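# Shut the cardboard box lid over its folded flaps

## Task

Fold the cardboard box's lid down so it sits closed on top of the side flaps that are already folded in, without shifting the box, the cakes or the bricks much, and finish with neither gripper (nor its camera cable) touching the box, the cakes or the bricks.

## Robot and tools

Robot: two six-joint arms, left_arm and right_arm, each ending in a two-finger gripper with a wrist camera (cam_left_wrist, cam_right_wrist, both 672x504). A camera cable resting on something counts as that hand touching it.

Frame: all hand positions, velocities and targets are in the scene frame. Its origin sits at table-top height, halfway between the two arms' nominal bases. +x points out over the table, +z points up, and left_arm is on the +y side. Image left/right does not match arm names. Each real base is offset from its nominal spot; only a BASES line gives its calibrated place. Printed hand poses may be off by a few centimetres, more when the arm reaches far.

Joint order, used in every row and every per-joint list: waist, shoulder, elbow, wrist pitch, wrist yaw, wrist roll. Stated ranges in radians: waist -2.618 to 3.054, shoulder 0.000 to 3.142, elbow 0.000 to 3.142, wrist pitch -1.571 to 1.571, wrist yaw -1.571 to 1.571, wrist roll -2.094 to 2.094. Real ends can differ by up to 0.059 rad. A target beyond that margin, and farther out than the joint already is, gets the call rejected; a target past the real end is clipped there, and the result may report "joint sent to its limit" (its absence proves nothing).

Row layout: one flat list of 14 numbers covering both arms, even if only one moves: left_arm's six absolute joint angles (rad) then its opening, then right_arm's six angles then its opening. Opening runs from -1 (closed) to +1 (fully open, 0.094 m between pads). Angles are destinations, not offsets. To keep an arm or gripper unchanged, repeat its current "Joint targets" angles and its present tool command; writing 0 is a real command.

Tools:
- execute_actions(actions, cameras): actions is a list of actions; each action is a list of up to 15 rows, one row per 1/30 s step, and a short table repeats its final row to fill 15 steps. An empty list just reports state and images.
- move(target, speed, blend, opening_speed, blocking, cameras): target is one 14-number row or a list of up to 15 rows, all sharing a 10 s budget. All joints travel together, so grippers follow curves; nothing is avoided, including the other arm. speed is rad/s for the joint with the longest travel, 0.01 to 12.57, default 0.5, one value or one per target. blend (rad) rounds corners at intermediate targets. opening_speed (0.2 or more, per second on the -1..1 scale) ramps the fingers. Finger values of the first target go out at the start; later targets' finger values apply on arrival once everything rests. blocking=false returns after about 0.5 s while motion continues; a new move then replaces it. The result adds a "move:" line: done, off_target (resting more than 0.035 rad from target), moving, held or fault, and limits=held if steps were withheld. done does not mean nothing was touched.
- wait(seconds 0 to 10, cameras): lets time pass with last commands held; ends early if a running move finishes.
- stop(cameras): brakes the running move; it needs room, more when fast.
- zoom_image(camera, region): region is [x0, y0, x1, y1] pixels of that camera's latest image, origin top-left, at most 504x504.
- finished_scene(scene): ends the current scene, giving its number; irreversible. Call only when the lid is shut and both hands are clear.

Reading results: end_effector_position (m) and end_effector_quat_wxyz per gripper; the point lies between the pads, about 1 cm behind the fingertips. Fingers point along gripper +z and open along its y. Joint positions and Joint velocities list six joints (rad, rad/s) plus pad gap (m, m/s); "within noise" means the arm is still. Joint targets show what the joints are driven toward now and can drift on their own. grip_measured uses the opening scale and reads a bit wide when empty. Joint torques include the arm's own weight, carry offsets and noise, and joints 1 to 3 wrap sign beyond ±28 N m. "joint command not followed" means the clearance check altered that arm's targets; it does not keep the two grippers apart. Camera calibration lines give K and T_world_to_cam; wrist images can lag while the arm moves.

Motion limits: each step, waist/shoulder/elbow targets stay within 0.339 rad of the measured angle and wrist joints within 2.2; if targets would shift a gripper over 200 mm, that arm's targets are scaled back. Tiny turns may not start. Unfinished motion should be commanded again.

Care: move slowly near the box; faster contact and aiming deeper past the contact both push harder. Avoid knocking the box, cakes or bricks, dropping or releasing anything still moving, slamming the lid, and anything leaving the table. Never let the arms collide or a gripper clamp the other's fingers. Long stretched poses, holding loads or pushing against something unreachable heat motors; MOTOR HOT appears at 75 °C, a fault folds the arm at 90 °C, and at 100 °C it goes limp. Finish by lifting both hands well clear.

Each tool is called after "Request:" by a JSON object that holds its "name" and its "arguments".

## Session

Request:
{"name": "execute_actions", "arguments": {"actions": []}}

Scene clock: 0.00 s.
left_arm: end_effector_position=(+0.3921, +0.3348, +0.1475) grip_measured=+1.000 end_effector_quat_wxyz=(+0.692, -0.028, +0.721, +0.032) | right_arm: end_effector_position=(+0.3953, -0.3909, +0.1324) grip_measured=+1.000 end_effector_quat_wxyz=(+0.653, +0.029, +0.756, +0.013)
Joint positions: left_arm=[-0.036 1.557 0.217 1.298 -0.122 0.003 0.094] | right_arm=[-0.07 1.486 0.241 1.098 -0.015 0.057 0.094]
Joint velocities: within noise
Joint torques (N m): no reading
Heat: left arm: 25 °C; right arm: 27 °C.
Joint targets: left_arm=[-0.036 1.550 0.223 1.300 -0.122 0.002] | right_arm=[-0.070 1.480 0.247 1.096 -0.015 0.056]
Tool commands: left_gripper/opening=+1.0 right_gripper/opening=+1.0

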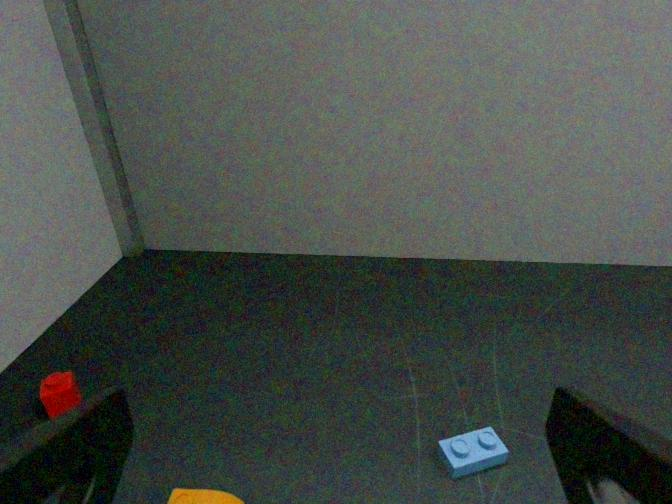

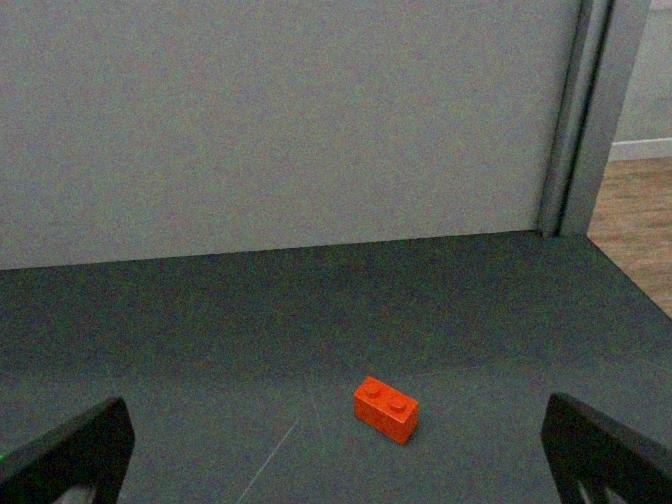

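Request:
{"name": "move", "arguments": {"target": [[-0.036,1.2,0.9,0.1,-0.122,0.0,1,-0.07,1.2,0.9,0.1,-0.015,0.057,1],[-0.036,1.2,0.9,-0.1,0.8,0.0,1,-0.07,1.2,0.9,-0.1,-0.8,0.057,1]], "speed": 0.8}}

Scene clock: 22.53 s.
left_arm: end_effector_position=(+0.3650, +0.1880, +0.2556) grip_measured=+1.000 end_effector_quat_wxyz=(+0.490, +0.221, +0.775, -0.332) | right_arm: end_effector_position=(+0.3781, -0.2665, +0.2614) grip_measured=+1.000 end_effector_quat_wxyz=(+0.497, -0.173, +0.784, +0.328)
Joint positions: left_arm=[-0.036 1.214 0.866 -0.091 0.786 0.003 0.094] | right_arm=[-0.07 1.214 0.879 -0.089 -0.788 0.057 0.094]
Joint velocities: within noise
Joint torques (N m): left_arm=[0.05 -5.61 12.57 1.17 0.31 -0.02] | right_arm=[-0.05 -4.67 9.76 1.67 -0.2 -0.02]
Heat: left arm: 28 °C; right arm: 32 °C.
Joint targets: left_arm=[-0.036 1.200 0.900 -0.100 0.800 0.000] | right_arm=[-0.070 1.200 0.900 -0.100 -0.800 0.057]
move: done
camera_calibration:
cam_left_wrist: T_world_to_cam=[[-0.668742, -0.690772, 0.274988, 0.30488], [-0.632441, 0.334058, -0.698873, 0.384106], [0.3909, -0.641279, -0.660271, 0.232643], [0, 0, 0, 1]] pos_world=[0.35587, 0.231478, 0.33821]
cam_right_wrist: T_world_to_cam=[[0.596245, -0.726151, -0.34234, -0.331115], [-0.653065, -0.190716, -0.732894, 0.432175], [0.466902, 0.660555, -0.587937, 0.236391], [0, 0, 0, 1]] pos_world=[0.369293, -0.314166, 0.342368]

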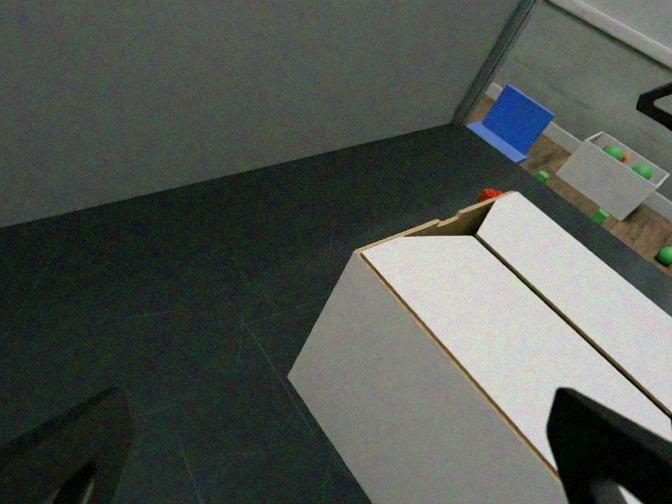

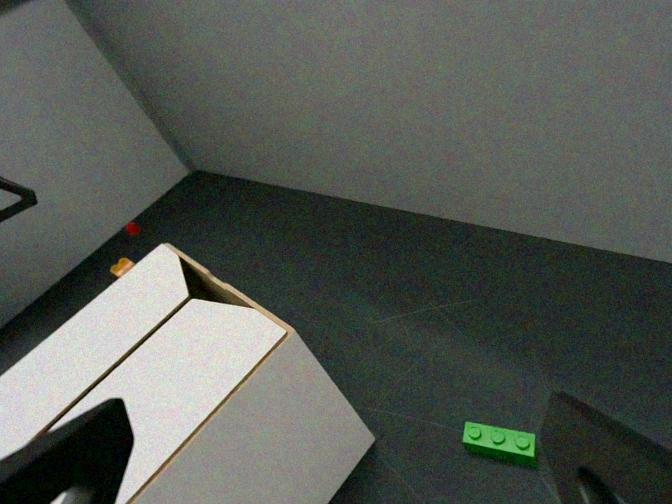

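Request:
{"name": "move", "arguments": {"target": [-0.036,0.9,1.3,-1.2,0.8,0.0,1,-0.07,0.9,1.3,-1.2,-0.8,0.057,1], "speed": 0.8}}

Scene clock: 48.10 s.
left_arm: end_effector_position=(+0.2068, +0.1937, +0.3251) grip_measured=+1.000 end_effector_quat_wxyz=(+0.330, +0.157, +0.857, -0.363) | right_arm: end_effector_position=(+0.2190, -0.2611, +0.3302) grip_measured=+1.000 end_effector_quat_wxyz=(+0.340, -0.104, +0.862, +0.361)
Joint positions: left_arm=[-0.036 0.906 1.268 -1.188 0.787 0.003 0.094] | right_arm=[-0.07 0.905 1.28 -1.183 -0.789 0.057 0.094]
Joint velocities: within noise
Joint torques (N m): left_arm=[-0.14 -0.73 10.71 0.86 0.47 -0.09] | right_arm=[-0.1 -0.2 8.01 1.33 -0.32 0.03]
Heat: left arm: 30 °C; right arm: 32 °C.
Joint targets: left_arm=[-0.036 0.900 1.300 -1.200 0.800 0.000] | right_arm=[-0.070 0.900 1.300 -1.200 -0.800 0.057]
move: done
camera_calibration:
cam_left_wrist: T_world_to_cam=[[-0.517603, -0.695645, 0.498161, 0.0811425], [-0.848514, 0.342444, -0.403431, 0.277712], [0.110052, -0.631514, -0.767515, 0.435057], [0, 0, 0, 1]] pos_world=[0.229763, 0.23609, 0.405528]
cam_right_wrist: T_world_to_cam=[[0.423621, -0.719511, -0.550318, -0.100507], [-0.880195, -0.183423, -0.437737, 0.334012], [0.214015, 0.669821, -0.711011, 0.445934], [0, 0, 0, 1]] pos_world=[0.241135, -0.309747, 0.407963]

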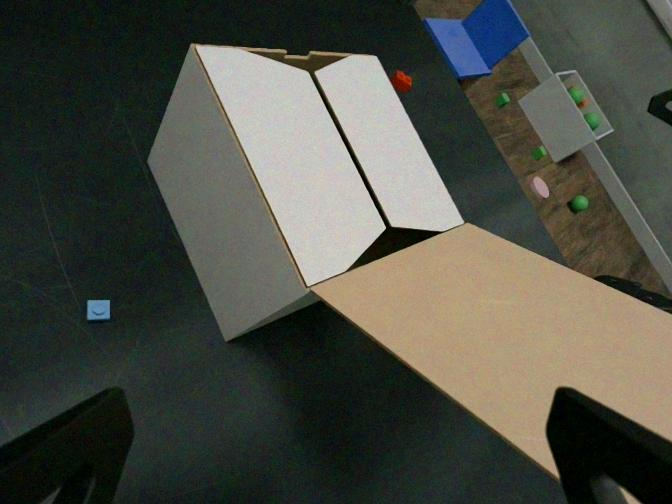

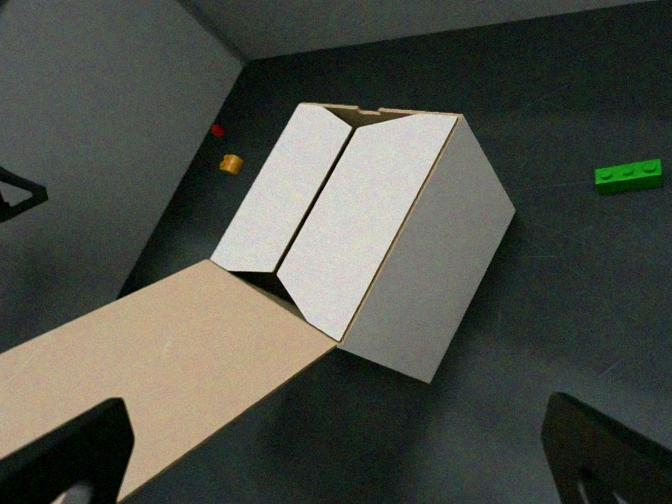

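Request:
{"name": "move", "arguments": {"target": [-1.1,0.9,1.3,-0.9,0.0,0.0,-1,-0.07,0.9,1.3,-1.2,-0.8,0.057,-1], "speed": 0.8}}

Scene clock: 76.93 s.
left_arm: end_effector_position=(+0.1397, +0.0800, +0.3390) grip_measured=-0.994 end_effector_quat_wxyz=(+0.415, +0.458, +0.743, -0.257) | right_arm: end_effector_position=(+0.2188, -0.2611, +0.3300) grip_measured=-0.994 end_effector_quat_wxyz=(+0.339, -0.104, +0.863, +0.361)
Joint positions: left_arm=[-1.095 0.906 1.268 -0.914 0.008 0.003 0] | right_arm=[-0.07 0.905 1.28 -1.184 -0.789 0.057 0]
Joint velocities: within noise
Joint torques (N m): left_arm=[-0.09 -1.22 11.14 1.44 -0.05 0] | right_arm=[-0.03 -0.16 8.13 1.33 -0.27 0.03]
Heat: left arm: 29 °C; right arm: 31 °C.
Joint targets: left_arm=[-1.100 0.900 1.300 -0.900 0.000 0.000] | right_arm=[-0.070 0.900 1.300 -1.200 -0.800 0.057]
move: done
camera_calibration:
cam_left_wrist: T_world_to_cam=[[-0.893262, -0.448973, -0.022497, 0.16958], [-0.363822, 0.75143, -0.550442, 0.214719], [0.264039, -0.483504, -0.83457, 0.370668], [0, 0, 0, 1]] pos_world=[0.131728, 0.0940099, 0.431354]
cam_right_wrist: T_world_to_cam=[[0.423015, -0.719522, -0.550769, -0.100247], [-0.880676, -0.183432, -0.436763, 0.333551], [0.213232, 0.669806, -0.711261, 0.4461], [0, 0, 0, 1]] pos_world=[0.241034, -0.309747, 0.407764]

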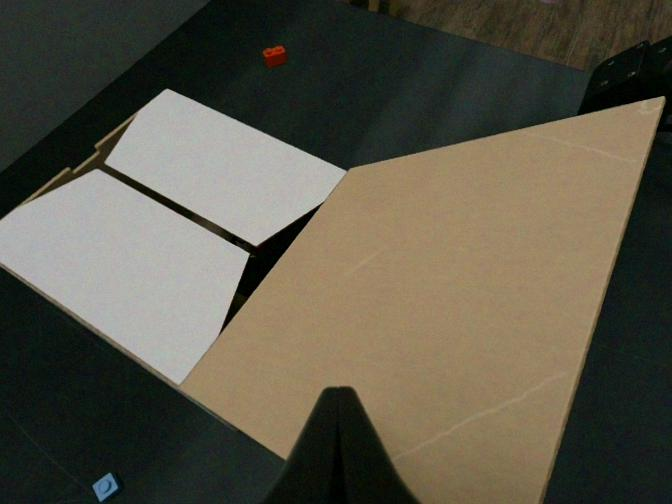

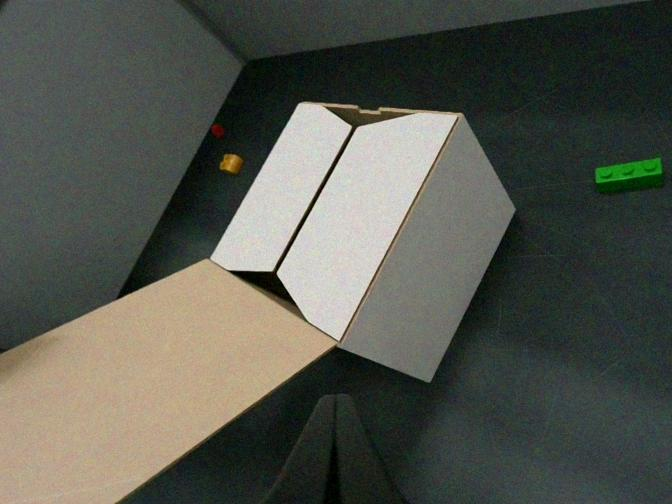

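Request:
{"name": "move", "arguments": {"target": [[-1.1,0.9,1.3,-0.45,0.0,0.0,-1,-0.07,0.9,1.3,-1.2,-0.8,0.057,-1],[-1.805,1.036,1.225,-0.189,-0.234,1.57,-1,-0.07,0.9,1.3,-1.2,-0.8,0.057,-1],[-1.805,1.195,0.27,0.946,-0.234,1.57,-1,-0.07,0.9,1.3,-1.2,-0.8,0.057,-1]], "speed": 0.9, "blend": 0.1}}

Scene clock: 126.27 s.
left_arm: end_effector_position=(-0.0293, -0.0379, +0.2110) grip_measured=-0.994 end_effector_quat_wxyz=(+0.713, +0.702, +0.002, -0.003) | right_arm: end_effector_position=(+0.2188, -0.2611, +0.3300) grip_measured=-0.994 end_effector_quat_wxyz=(+0.339, -0.104, +0.863, +0.361)
Joint positions: left_arm=[-1.8 1.195 0.282 0.928 -0.229 1.567 0] | right_arm=[-0.07 0.905 1.28 -1.184 -0.789 0.057 0]
Joint velocities: within noise
Joint torques (N m): left_arm=[-0.54 -3.23 7.05 1.63 -0.05 -0.03] | right_arm=[-0.1 -0.16 7.97 1.32 -0.32 0.04]
Heat: left arm: 31 °C; right arm: 32 °C.
Joint targets: left_arm=[-1.805 1.195 0.270 0.946 -0.234 1.570] | right_arm=[-0.070 0.900 1.300 -1.200 -0.800 0.057]
move: done
camera_calibration:
cam_left_wrist: T_world_to_cam=[[0.0134615, -0.0283244, -0.999508, 0.211536], [0.90713, 0.42085, 0.000291166, 0.0798704], [0.420635, -0.906688, 0.0313592, 0.0573523], [0, 0, 0, 1]] pos_world=[-0.0994248, 0.0243789, 0.20961]
cam_right_wrist: T_world_to_cam=[[0.42285, -0.719485, -0.550944, -0.100124], [-0.880825, -0.183458, -0.436453, 0.333452], [0.212946, 0.669839, -0.711316, 0.446202], [0, 0, 0, 1]] pos_world=[0.241033, -0.309747, 0.407764]

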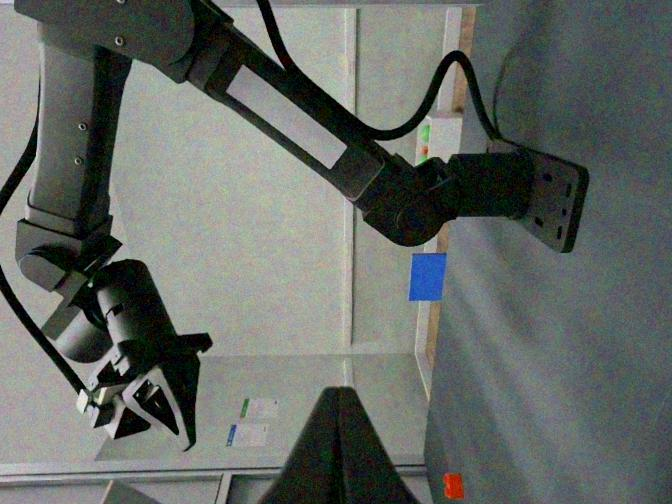

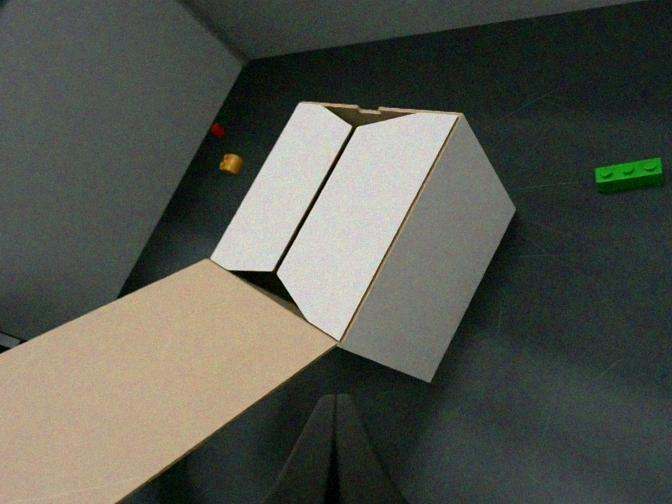

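Request:
{"name": "move", "arguments": {"target": [[-1.112,1.158,0.385,0.781,0.459,1.57,-1,-0.07,0.9,1.3,-1.2,-0.8,0.057,-1],[-1.112,1.0999,0.438,0.662,0.459,1.57,-1,-0.07,0.9,1.3,-1.2,-0.8,0.057,-1]], "speed": 0.6}}

Request:
{"name": "move", "arguments": {"target": [-1.0001,1.104,0.579,0.525,0.571,1.57,-1,-0.07,0.9,1.3,-1.2,-0.8,0.057,-1], "speed": 0.3}}

Scene clock: 132.43 s.
left_arm: end_effector_position=(+0.1022, -0.0301, +0.2324) grip_measured=-0.994 end_effector_quat_wxyz=(+0.695, +0.719, +0.009, -0.005) | right_arm: end_effector_position=(+0.2187, -0.2611, +0.3299) grip_measured=-0.994 end_effector_quat_wxyz=(+0.339, -0.104, +0.863, +0.361)
Joint positions: left_arm=[-1.117 1.114 0.403 0.674 0.448 1.568 0] | right_arm=[-0.07 0.905 1.28 -1.184 -0.789 0.057 0]
Joint velocities: within noise
Joint torques (N m): left_arm=[0.36 -4.46 12.19 1.3 0.1 -0.04] | right_arm=[0.2 0.02 8.28 1.32 -0.29 0]
Heat: left arm: 32 °C; right arm: 32 °C.
Joint targets: left_arm=[-1.112 1.100 0.438 0.662 0.459 1.570] | right_arm=[-0.070 0.900 1.300 -1.200 -0.800 0.057]
move: done
camera_calibration:
cam_left_wrist: T_world_to_cam=[[0.0012161, 0.0214163, -0.99977, 0.23412], [0.90453, 0.426287, 0.0102319, -0.0446177], [0.426408, -0.904334, -0.0188533, 0.0194792], [0, 0, 0, 1]] pos_world=[0.0317672, 0.0316217, 0.234889]
cam_right_wrist: T_world_to_cam=[[0.422589, -0.719507, -0.551116, -0.10001], [-0.881021, -0.183444, -0.436061, 0.333212], [0.21265, 0.66982, -0.711422, 0.446262], [0, 0, 0, 1]] pos_world=[0.240933, -0.309747, 0.407664]

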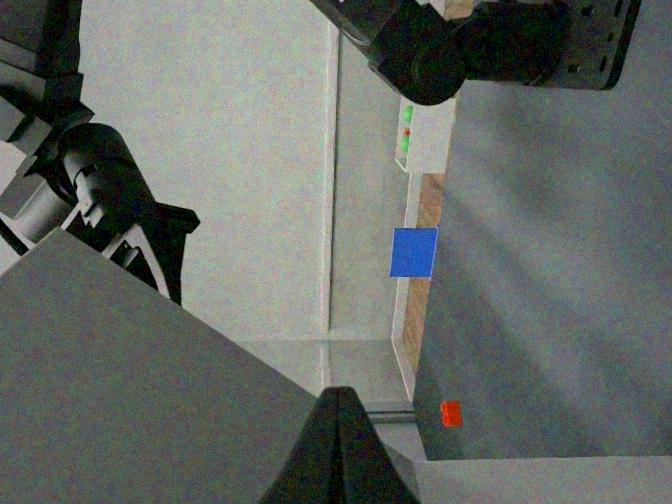

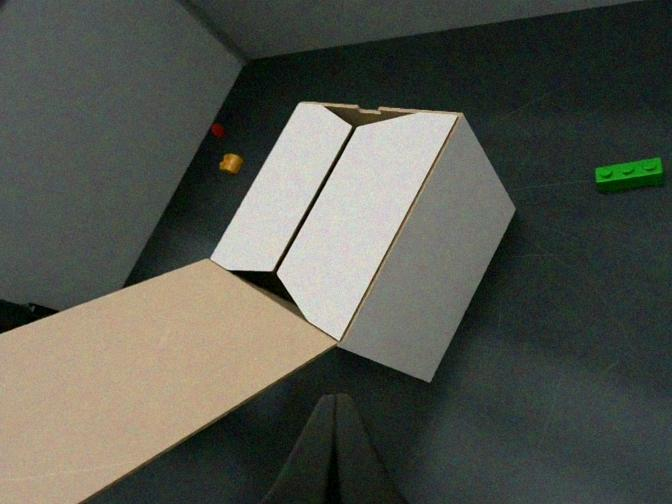

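Scene clock: 133.57 s.
left_arm: end_effector_position=(+0.1291, -0.0308, +0.2658) grip_measured=-0.994 end_effector_quat_wxyz=(+0.697, +0.717, +0.010, -0.006) | right_arm: end_effector_position=(+0.2187, -0.2611, +0.3299) grip_measured=-0.994 end_effector_quat_wxyz=(+0.339, -0.104, +0.863, +0.361)
Joint positions: left_arm=[-1.005 1.114 0.542 0.538 0.559 1.568 0] | right_arm=[-0.07 0.905 1.28 -1.184 -0.789 0.057 0]
Joint velocities: within noise
Joint torques (N m): left_arm=[0.29 -4.38 12.6 1.25 0.12 0.04] | right_arm=[-0.03 -0.16 8.03 1.31 -0.31 -0.02]
Heat: left arm: 32 °C; right arm: 32 °C.
Joint targets: left_arm=[-1.000 1.104 0.579 0.525 0.571 1.570] | right_arm=[-0.070 0.900 1.300 -1.200 -0.800 0.057]
move: off_target (left_arm); left_arm: the elbow is farthest, 0.037 rad from its target
camera_calibration:
cam_left_wrist: T_world_to_cam=[[-0.00064907, 0.0164456, -0.999865, 0.267581], [0.904192, 0.427077, 0.00643751, -0.0678856], [0.427125, -0.904066, -0.0151471, 0.00699874], [0, 0, 0, 1]] pos_world=[0.058566, 0.0309192, 0.268088]
cam_right_wrist: T_world_to_cam=[[0.422589, -0.719507, -0.551116, -0.10001], [-0.881021, -0.183444, -0.436061, 0.333212], [0.21265, 0.66982, -0.711422, 0.446262], [0, 0, 0, 1]] pos_world=[0.240933, -0.309747, 0.407664]

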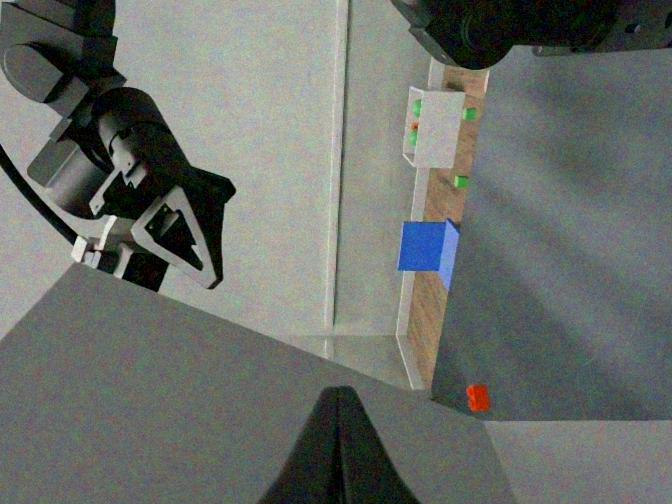

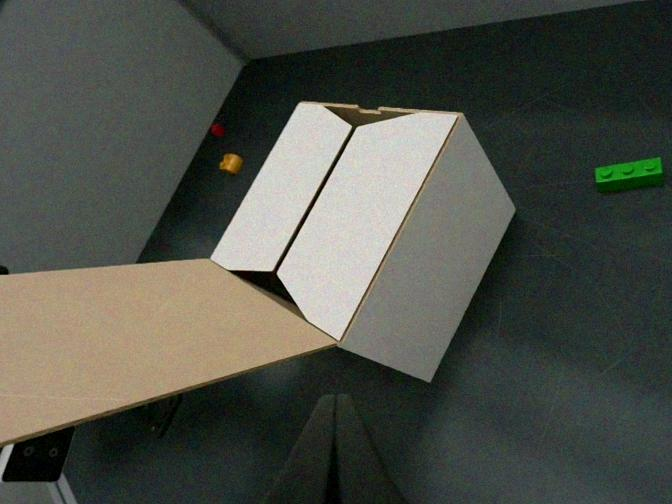

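Request:
{"name": "move", "arguments": {"target": [[-0.8782,1.165,0.739,0.446,0.693,1.57,-1,-0.07,0.9,1.3,-1.2,-0.8,0.057,-1],[-0.7605,1.268,0.866,0.422,0.81,1.57,-1,-0.07,0.9,1.3,-1.2,-0.8,0.057,-1],[-0.6617,1.391,0.98,0.431,0.909,1.57,-1,-0.07,0.9,1.3,-1.2,-0.8,0.057,-1]], "speed": 0.3, "blend": 0.03}}

Scene clock: 138.03 s.
left_arm: end_effector_position=(+0.2428, -0.0295, +0.3253) grip_measured=-0.994 end_effector_quat_wxyz=(+0.706, +0.708, +0.006, +0.000) | right_arm: end_effector_position=(+0.2187, -0.2611, +0.3299) grip_measured=-0.994 end_effector_quat_wxyz=(+0.339, -0.104, +0.863, +0.361)
Joint positions: left_arm=[-0.664 1.386 0.939 0.44 0.897 1.568 0] | right_arm=[-0.07 0.905 1.28 -1.184 -0.789 0.057 0]
Joint velocities: within noise
Joint torques (N m): left_arm=[0.64 -5.71 13.07 1.11 0.14 0] | right_arm=[-0.06 -0.24 8.08 1.3 -0.3 0.01]
Heat: left arm: 32 °C; right arm: 32 °C.
Joint targets: left_arm=[-0.662 1.391 0.980 0.431 0.909 1.570] | right_arm=[-0.070 0.900 1.300 -1.200 -0.800 0.057]
move: off_target (left_arm); left_arm: the elbow is farthest, 0.041 rad from its target
camera_calibration:
cam_left_wrist: T_world_to_cam=[[0.0127169, -0.00840585, -0.999884, 0.32315], [0.902951, 0.429671, 0.00787191, -0.171687], [0.429555, -0.902946, 0.0130542, -0.0492611], [0, 0, 0, 1]] pos_world=[0.172076, 0.0320051, 0.325107]
cam_right_wrist: T_world_to_cam=[[0.422589, -0.719507, -0.551116, -0.10001], [-0.881021, -0.183444, -0.436061, 0.333212], [0.21265, 0.66982, -0.711422, 0.446262], [0, 0, 0, 1]] pos_world=[0.240933, -0.309747, 0.407664]

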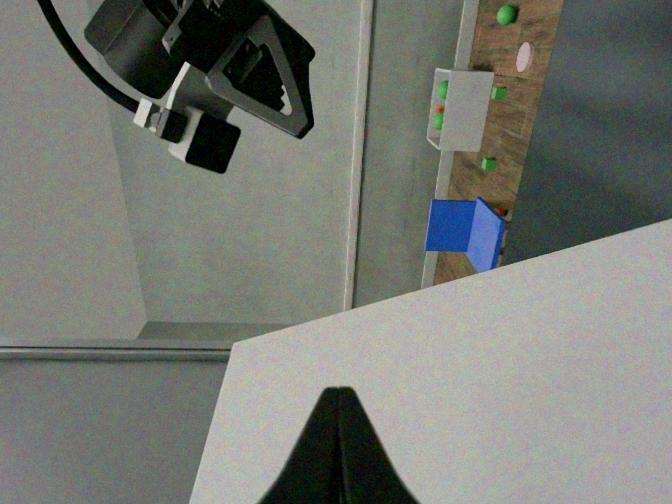

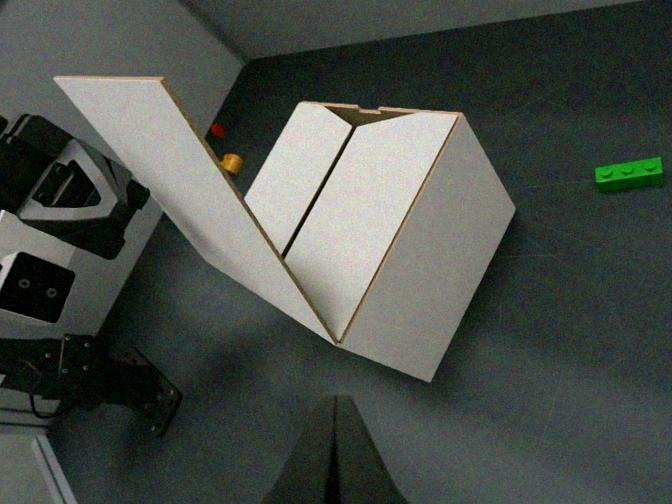

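Request:
{"name": "move", "arguments": {"target": [-0.5829,1.526,1.087,0.459,0.988,1.57,-1,-0.07,0.9,1.3,-1.2,-0.8,0.057,-1], "speed": 0.25}}

Request:
{"name": "move", "arguments": {"target": [-0.5219,1.667,1.168,0.519,1.049,1.57,-1,-0.07,0.9,1.3,-1.2,-0.8,0.057,-1], "speed": 0.25}}

Scene clock: 142.27 s.
left_arm: end_effector_position=(+0.2837, -0.0297, +0.3205) grip_measured=-0.994 end_effector_quat_wxyz=(+0.703, +0.711, +0.010, -0.005) | right_arm: end_effector_position=(+0.2187, -0.2611, +0.3299) grip_measured=-0.994 end_effector_quat_wxyz=(+0.339, -0.104, +0.863, +0.361)
Joint positions: left_arm=[-0.586 1.519 1.046 0.452 0.975 1.568 0] | right_arm=[-0.07 0.905 1.28 -1.185 -0.789 0.057 0]
Joint velocities: within noise
Joint torques (N m): left_arm=[0.27 -6.94 13.09 1.31 0.11 0.05] | right_arm=[0.08 -0.32 8.01 1.36 -0.27 -0.02]
Heat: left arm: 32 °C; right arm: 32 °C.
Joint targets: left_arm=[-0.583 1.526 1.087 0.459 0.988 1.570] | right_arm=[-0.070 0.900 1.300 -1.200 -0.800 0.057]
move: off_target (left_arm); left_arm: the elbow is farthest, 0.041 rad from its target
camera_calibration:
cam_left_wrist: T_world_to_cam=[[0.0000229931, -0.000613207, -1, 0.321704], [0.903156, 0.429313, -0.000242492, -0.205964], [0.429313, -0.903156, 0.000563693, -0.0627909], [0, 0, 0, 1]] pos_world=[0.212967, 0.0319101, 0.32169]
cam_right_wrist: T_world_to_cam=[[0.422416, -0.719498, -0.55126, -0.0999064], [-0.88115, -0.183412, -0.435815, 0.333152], [0.21246, 0.669838, -0.711462, 0.446329], [0, 0, 0, 1]] pos_world=[0.240932, -0.309747, 0.407665]

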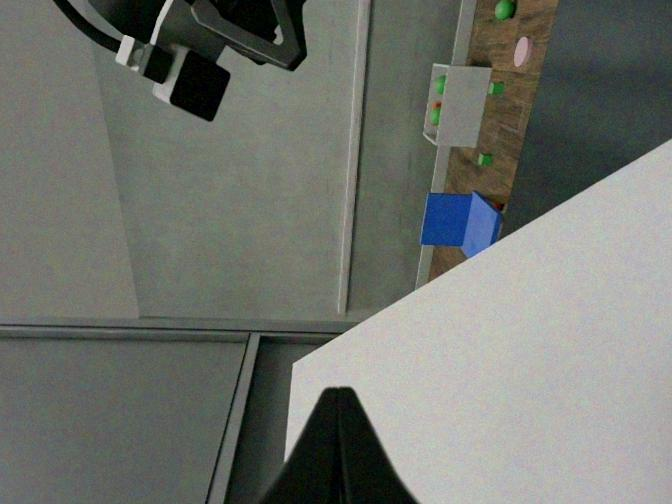

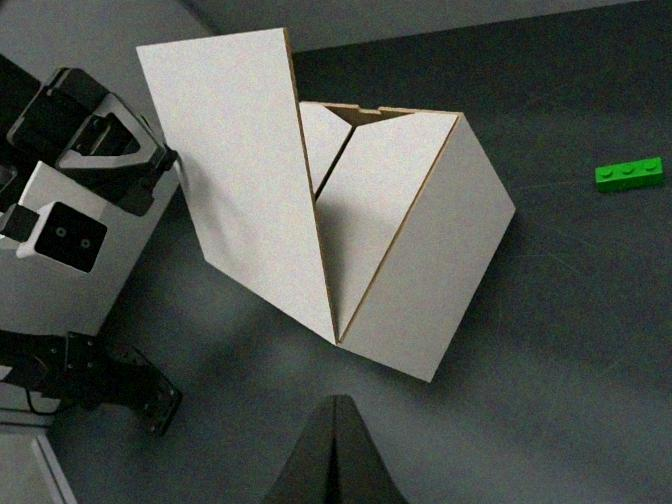

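Scene clock: 143.40 s.
left_arm: end_effector_position=(+0.3228, -0.0296, +0.3058) grip_measured=-0.994 end_effector_quat_wxyz=(+0.703, +0.711, +0.010, -0.004) | right_arm: end_effector_position=(+0.2187, -0.2611, +0.3299) grip_measured=-0.994 end_effector_quat_wxyz=(+0.339, -0.104, +0.863, +0.361)
Joint positions: left_arm=[-0.525 1.659 1.127 0.512 1.036 1.568 0] | right_arm=[-0.07 0.905 1.28 -1.185 -0.789 0.057 0]
Joint velocities: within noise
Joint torques (N m): left_arm=[0.13 -8.17 12.82 1.25 0.12 0.03] | right_arm=[-0.05 -0.17 8.01 1.35 -0.32 0.07]
Heat: left arm: 32 °C; right arm: 32 °C.
Joint targets: left_arm=[-0.522 1.667 1.168 0.519 1.049 1.570] | right_arm=[-0.070 0.900 1.300 -1.200 -0.800 0.057]
move: off_target (left_arm); left_arm: the elbow is farthest, 0.041 rad from its target
camera_calibration:
cam_left_wrist: T_world_to_cam=[[0.000351266, -0.00223033, -0.999997, 0.306872], [0.902981, 0.429681, -0.000641147, -0.241169], [0.429681, -0.902978, 0.00216488, -0.0800689], [0, 0, 0, 1]] pos_world=[0.252067, 0.0320095, 0.30689]
cam_right_wrist: T_world_to_cam=[[0.422416, -0.719498, -0.55126, -0.0999064], [-0.88115, -0.183412, -0.435815, 0.333152], [0.21246, 0.669838, -0.711462, 0.446329], [0, 0, 0, 1]] pos_world=[0.240932, -0.309747, 0.407665]

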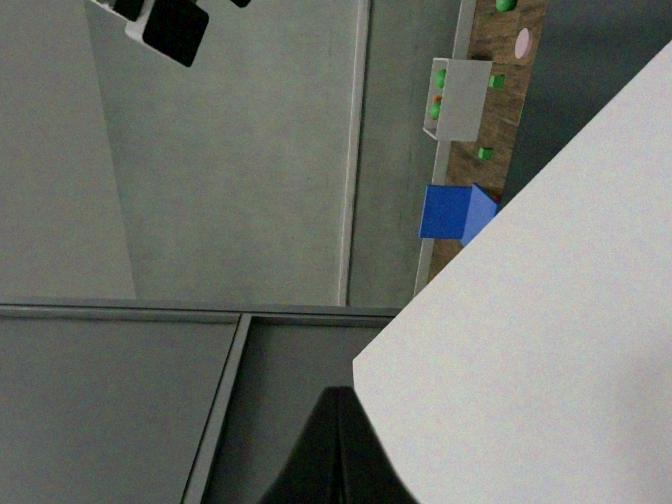

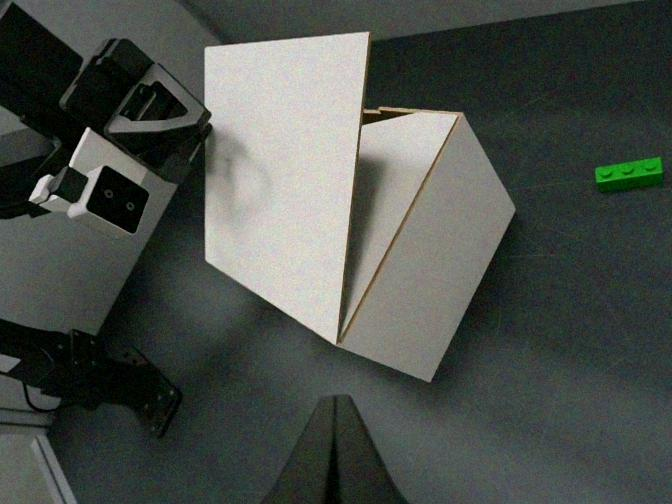

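Request:
{"name": "move", "arguments": {"target": [-0.4788,1.804,1.222,0.602,1.092,1.57,-1,-0.07,0.9,1.3,-1.2,-0.8,0.057,-1], "speed": 0.25}}

Request:
{"name": "move", "arguments": {"target": [-0.4492,1.937,1.255,0.702,1.122,1.57,-1,-0.07,0.9,1.3,-1.2,-0.8,0.057,-1], "speed": 0.2}}

Scene clock: 161.80 s.
left_arm: end_effector_position=(+0.3555, -0.0296, +0.2807) grip_measured=-0.994 end_effector_quat_wxyz=(+0.704, +0.710, +0.010, -0.005) | right_arm: end_effector_position=(+0.2187, -0.2611, +0.3299) grip_measured=-0.994 end_effector_quat_wxyz=(+0.339, -0.104, +0.863, +0.361)
Joint positions: left_arm=[-0.482 1.796 1.181 0.595 1.08 1.568 0] | right_arm=[-0.07 0.905 1.28 -1.185 -0.789 0.057 0]
Joint velocities: within noise
Joint torques (N m): left_arm=[0.24 -9.25 12.62 1.24 0.12 -0.02] | right_arm=[-0.1 -0.09 7.91 1.3 -0.31 0.01]
Heat: left arm: 33 °C; right arm: 32 °C.
Joint targets: left_arm=[-0.479 1.804 1.222 0.602 1.092 1.570] | right_arm=[-0.070 0.900 1.300 -1.200 -0.800 0.057]
move: off_target (left_arm); left_arm: the elbow is farthest, 0.041 rad from its target
camera_calibration:
cam_left_wrist: T_world_to_cam=[[0.000594359, -0.00344277, -0.999994, 0.28163], [0.903306, 0.428995, -0.000940049, -0.270698], [0.428996, -0.9033, 0.00336485, -0.0941992], [0, 0, 0, 1]] pos_world=[0.284767, 0.0320077, 0.281691]
cam_right_wrist: T_world_to_cam=[[0.422416, -0.719498, -0.55126, -0.0999064], [-0.88115, -0.183412, -0.435815, 0.333152], [0.21246, 0.669838, -0.711462, 0.446329], [0, 0, 0, 1]] pos_world=[0.240932, -0.309747, 0.407665]

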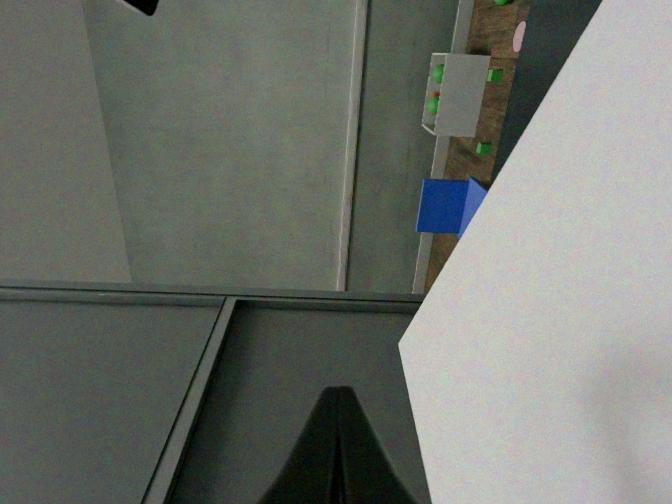

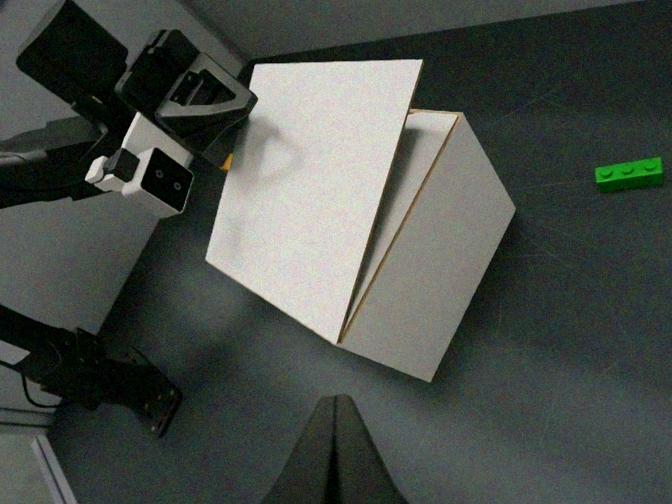

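Scene clock: 163.10 s.
left_arm: end_effector_position=(+0.3807, -0.0302, +0.2499) grip_measured=-0.994 end_effector_quat_wxyz=(+0.705, +0.709, +0.007, -0.004) | right_arm: end_effector_position=(+0.2187, -0.2611, +0.3299) grip_measured=-0.994 end_effector_quat_wxyz=(+0.339, -0.104, +0.863, +0.361)
Joint positions: left_arm=[-0.454 1.926 1.217 0.696 1.11 1.568 0] | right_arm=[-0.07 0.905 1.28 -1.185 -0.789 0.057 0]
Joint velocities: within noise
Joint torques (N m): left_arm=[0.18 -9.98 12.26 1.18 0.11 0.03] | right_arm=[0.01 -0.08 7.91 1.32 -0.32 0]
Heat: left arm: 33 °C; right arm: 32 °C.
Joint targets: left_arm=[-0.449 1.937 1.255 0.702 1.122 1.570] | right_arm=[-0.070 0.900 1.300 -1.200 -0.800 0.057]
move: off_target (left_arm); left_arm: the elbow is farthest, 0.038 rad from its target
camera_calibration:
cam_left_wrist: T_world_to_cam=[[0.00513478, -0.00626943, -0.999967, 0.248994], [0.904268, 0.42696, 0.00196649, -0.294463], [0.426934, -0.904249, 0.00786159, -0.105814], [0, 0, 0, 1]] pos_world=[0.31017, 0.0316028, 0.250397]
cam_right_wrist: T_world_to_cam=[[0.422416, -0.719498, -0.55126, -0.0999064], [-0.88115, -0.183412, -0.435815, 0.333152], [0.21246, 0.669838, -0.711462, 0.446329], [0, 0, 0, 1]] pos_world=[0.240932, -0.309747, 0.407665]

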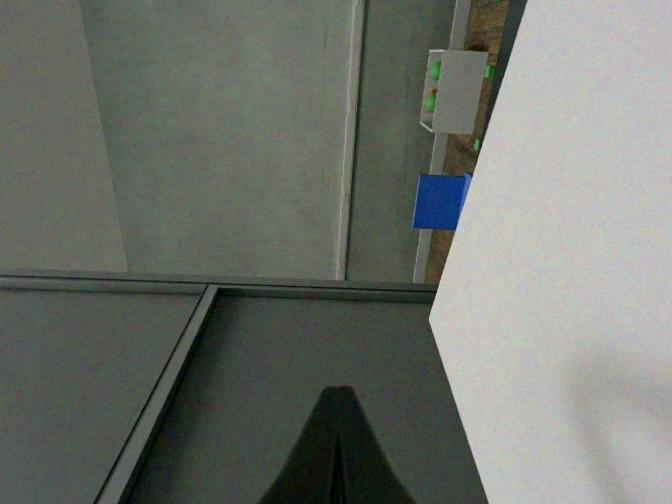

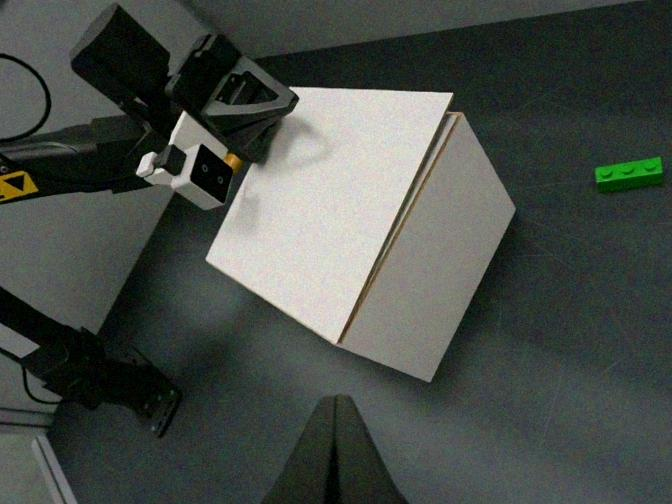

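Request:
{"name": "move", "arguments": {"target": [-0.4358,2.022,1.27,0.752,1.135,1.57,-1,-0.07,0.9,1.3,-1.2,-0.8,0.057,-1], "speed": 0.12}}

Scene clock: 167.47 s.
left_arm: end_effector_position=(+0.3931, -0.0309, +0.2351) grip_measured=-0.994 end_effector_quat_wxyz=(+0.708, +0.706, -0.001, +0.001) | right_arm: end_effector_position=(+0.2187, -0.2611, +0.3299) grip_measured=-0.994 end_effector_quat_wxyz=(+0.339, -0.104, +0.863, +0.361)
Joint positions: left_arm=[-0.442 1.999 1.242 0.762 1.127 1.568 0] | right_arm=[-0.07 0.905 1.28 -1.185 -0.789 0.057 0]
Joint velocities: within noise
Joint torques (N m): left_arm=[0.58 -9.63 10.66 1.01 0.13 -0.01] | right_arm=[0.06 -0.17 8.16 1.27 -0.31 0]
Heat: left arm: 33 °C; right arm: 32 °C.
Joint targets: left_arm=[-0.436 2.022 1.270 0.752 1.135 1.570] | right_arm=[-0.070 0.900 1.300 -1.200 -0.800 0.057]
move: done
camera_calibration:
cam_left_wrist: T_world_to_cam=[[0.0233617, -0.0148547, -0.999617, 0.226554], [0.905901, 0.423228, 0.0148822, -0.309088], [0.422844, -0.905902, 0.0233442, -0.113686], [0, 0, 0, 1]] pos_world=[0.322782, 0.0311916, 0.233721]
cam_right_wrist: T_world_to_cam=[[0.422416, -0.719498, -0.55126, -0.0999064], [-0.88115, -0.183412, -0.435815, 0.333152], [0.21246, 0.669838, -0.711462, 0.446329], [0, 0, 0, 1]] pos_world=[0.240932, -0.309747, 0.407665]

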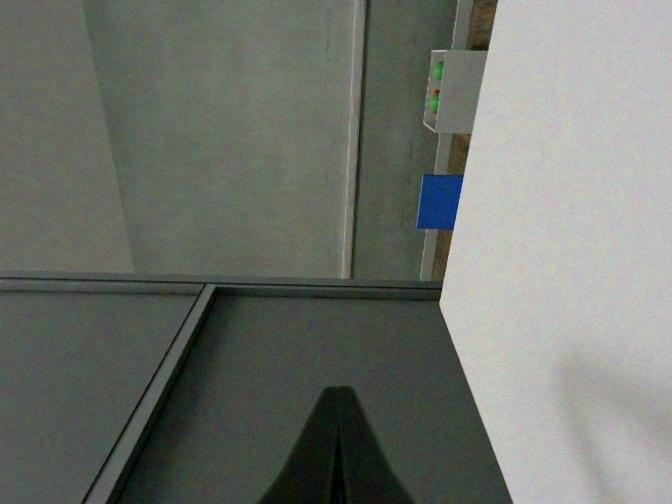

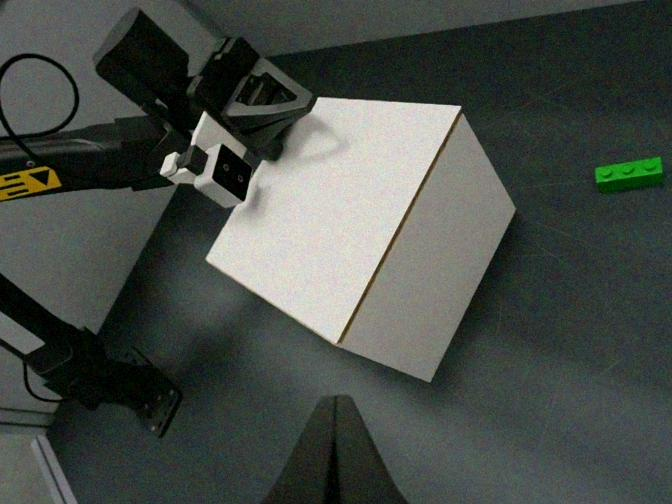

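Request:
{"name": "zoom_image", "arguments": {"camera": "cam_right_wrist", "region": [290, 60, 530, 240]}}

Scaled by 2.100 from the camera's 672x504 image, which has a finer 960x720 frame.

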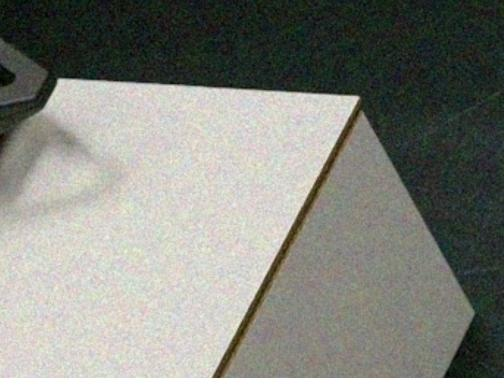

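Request:
{"name": "move", "arguments": {"target": [-0.4358,2.062,1.27,0.792,1.135,1.57,-1,-0.07,0.9,1.3,-1.2,-0.8,0.057,-1], "speed": 0.1}}

Request:
{"name": "zoom_image", "arguments": {"camera": "cam_right_wrist", "region": [290, 60, 530, 240]}}

Scene clock: 172.07 s.
left_arm: end_effector_position=(+0.3961, -0.0327, +0.2346) grip_measured=-0.994 end_effector_quat_wxyz=(+0.714, +0.700, -0.016, +0.014) | right_arm: end_effector_position=(+0.2187, -0.2611, +0.3299) grip_measured=-0.994 end_effector_quat_wxyz=(+0.339, -0.104, +0.863, +0.361)
Joint positions: left_arm=[-0.442 2.025 1.253 0.82 1.131 1.571 0] | right_arm=[-0.07 0.905 1.28 -1.185 -0.789 0.057 0]
Joint velocities: within noise
Joint torques (N m): left_arm=[0.55 -8.68 9.81 0.85 0.03 -0.02] | right_arm=[-0.05 -0.17 8.06 1.33 -0.29 -0.01]
Heat: left arm: 33 °C; right arm: 32 °C.
Joint targets: left_arm=[-0.436 2.062 1.270 0.792 1.135 1.570] | right_arm=[-0.070 0.900 1.300 -1.200 -0.800 0.057]
move: off_target (left_arm); left_arm: the shoulder is farthest, 0.037 rad from its target
camera_calibration:
cam_left_wrist: T_world_to_cam=[[0.0630502, -0.032775, -0.997472, 0.2093], [0.906505, 0.419949, 0.0435014, -0.318153], [0.417462, -0.906956, 0.0561886, -0.12216], [0, 0, 0, 1]] pos_world=[0.326208, 0.0296746, 0.229475]
cam_right_wrist: T_world_to_cam=[[0.422416, -0.719498, -0.55126, -0.0999064], [-0.88115, -0.183412, -0.435815, 0.333152], [0.21246, 0.669838, -0.711462, 0.446329], [0, 0, 0, 1]] pos_world=[0.240932, -0.309747, 0.407665]

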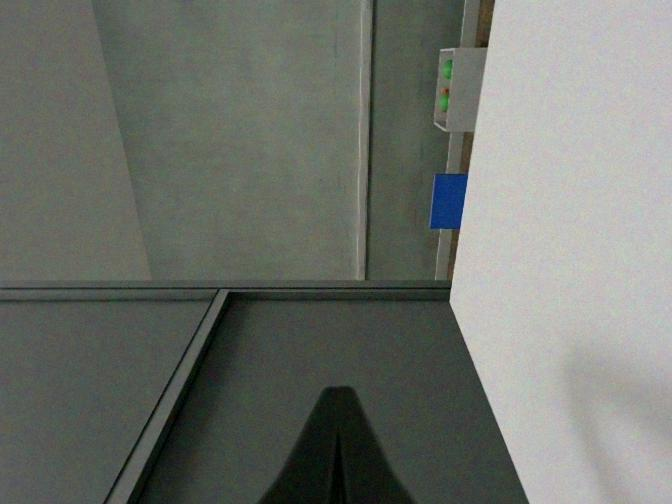

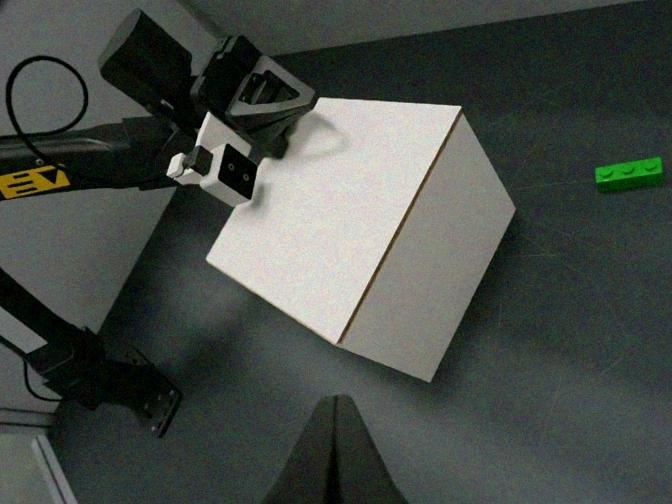

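Scaled by 2.100 from the camera's 672x504 image, which has a finer 960x720 frame.

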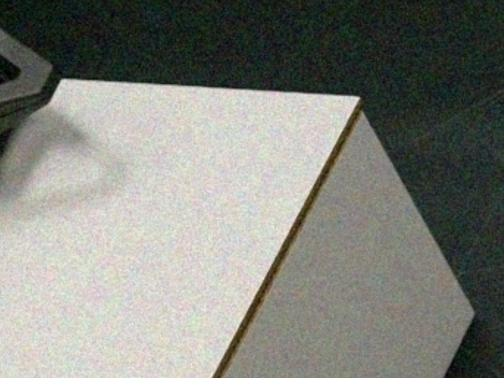

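Request:
{"name": "move", "arguments": {"target": [[-0.4358,1.937,1.255,0.702,1.122,1.57,-1,-0.07,0.9,1.3,-1.2,-0.8,0.057,-1],[-0.40,1.667,1.3,0.40,1.049,1.57,-1,-0.07,0.9,1.3,-1.2,-0.8,0.057,-1]], "speed": 0.4, "blend": 0.05}}

Request:
{"name": "zoom_image", "arguments": {"camera": "cam_right_wrist", "region": [290, 60, 530, 240]}}

Scene clock: 176.73 s.
left_arm: end_effector_position=(+0.3733, +0.0042, +0.3355) grip_measured=-0.994 end_effector_quat_wxyz=(+0.706, +0.706, +0.040, +0.039) | right_arm: end_effector_position=(+0.2187, -0.2611, +0.3299) grip_measured=-0.994 end_effector_quat_wxyz=(+0.339, -0.104, +0.863, +0.361)
Joint positions: left_arm=[-0.405 1.687 1.268 0.417 1.052 1.571 0] | right_arm=[-0.07 0.905 1.28 -1.185 -0.789 0.057 0]
Joint velocities: within noise
Joint torques (N m): left_arm=[0.51 -10.88 12.31 0.96 -0.03 -0.09] | right_arm=[0.02 -0.38 8.09 1.33 -0.33 -0.02]
Heat: left arm: 32 °C; right arm: 32 °C.
Joint targets: left_arm=[-0.400 1.667 1.300 0.400 1.049 1.570] | right_arm=[-0.070 0.900 1.300 -1.200 -0.800 0.057]
move: done
camera_calibration:
cam_left_wrist: T_world_to_cam=[[0.0203525, -0.00918081, -0.999751, 0.329129], [0.853109, 0.521582, 0.0125775, -0.287499], [0.521336, -0.853152, 0.0184477, -0.11128], [0, 0, 0, 1]] pos_world=[0.296583, 0.0580373, 0.334715]
cam_right_wrist: T_world_to_cam=[[0.422416, -0.719498, -0.55126, -0.0999064], [-0.88115, -0.183412, -0.435815, 0.333152], [0.21246, 0.669838, -0.711462, 0.446329], [0, 0, 0, 1]] pos_world=[0.240932, -0.309747, 0.407665]

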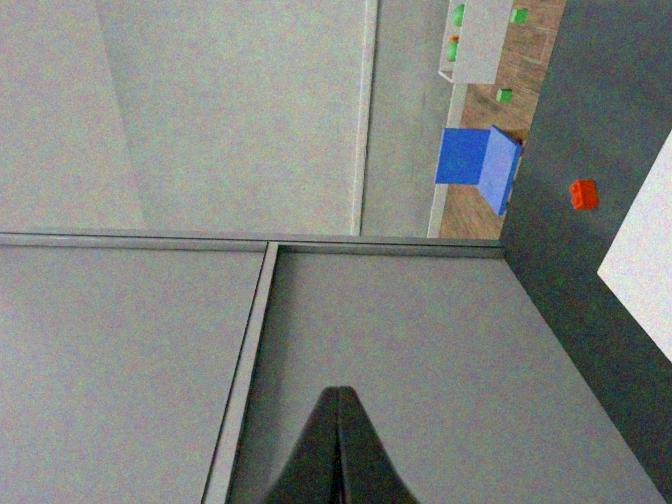

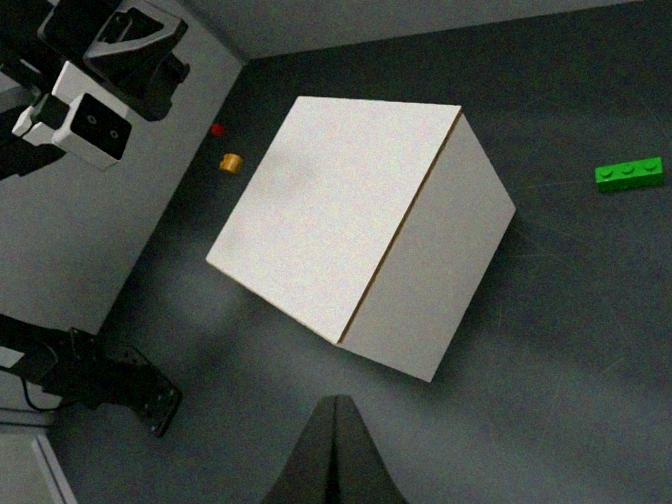

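Scaled by 2.100 from the camera's 672x504 image, which has a finer 960x720 frame.

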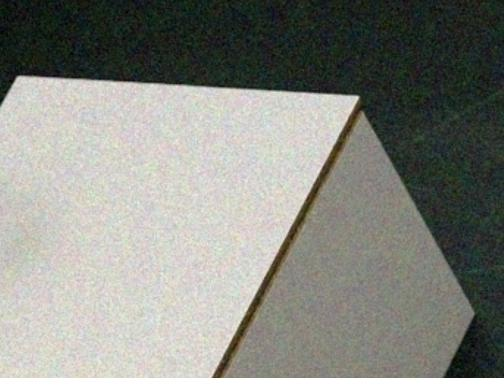

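Request:
{"name": "finished_scene", "arguments": {"scene": 1}}

The scene is finished: the task was done.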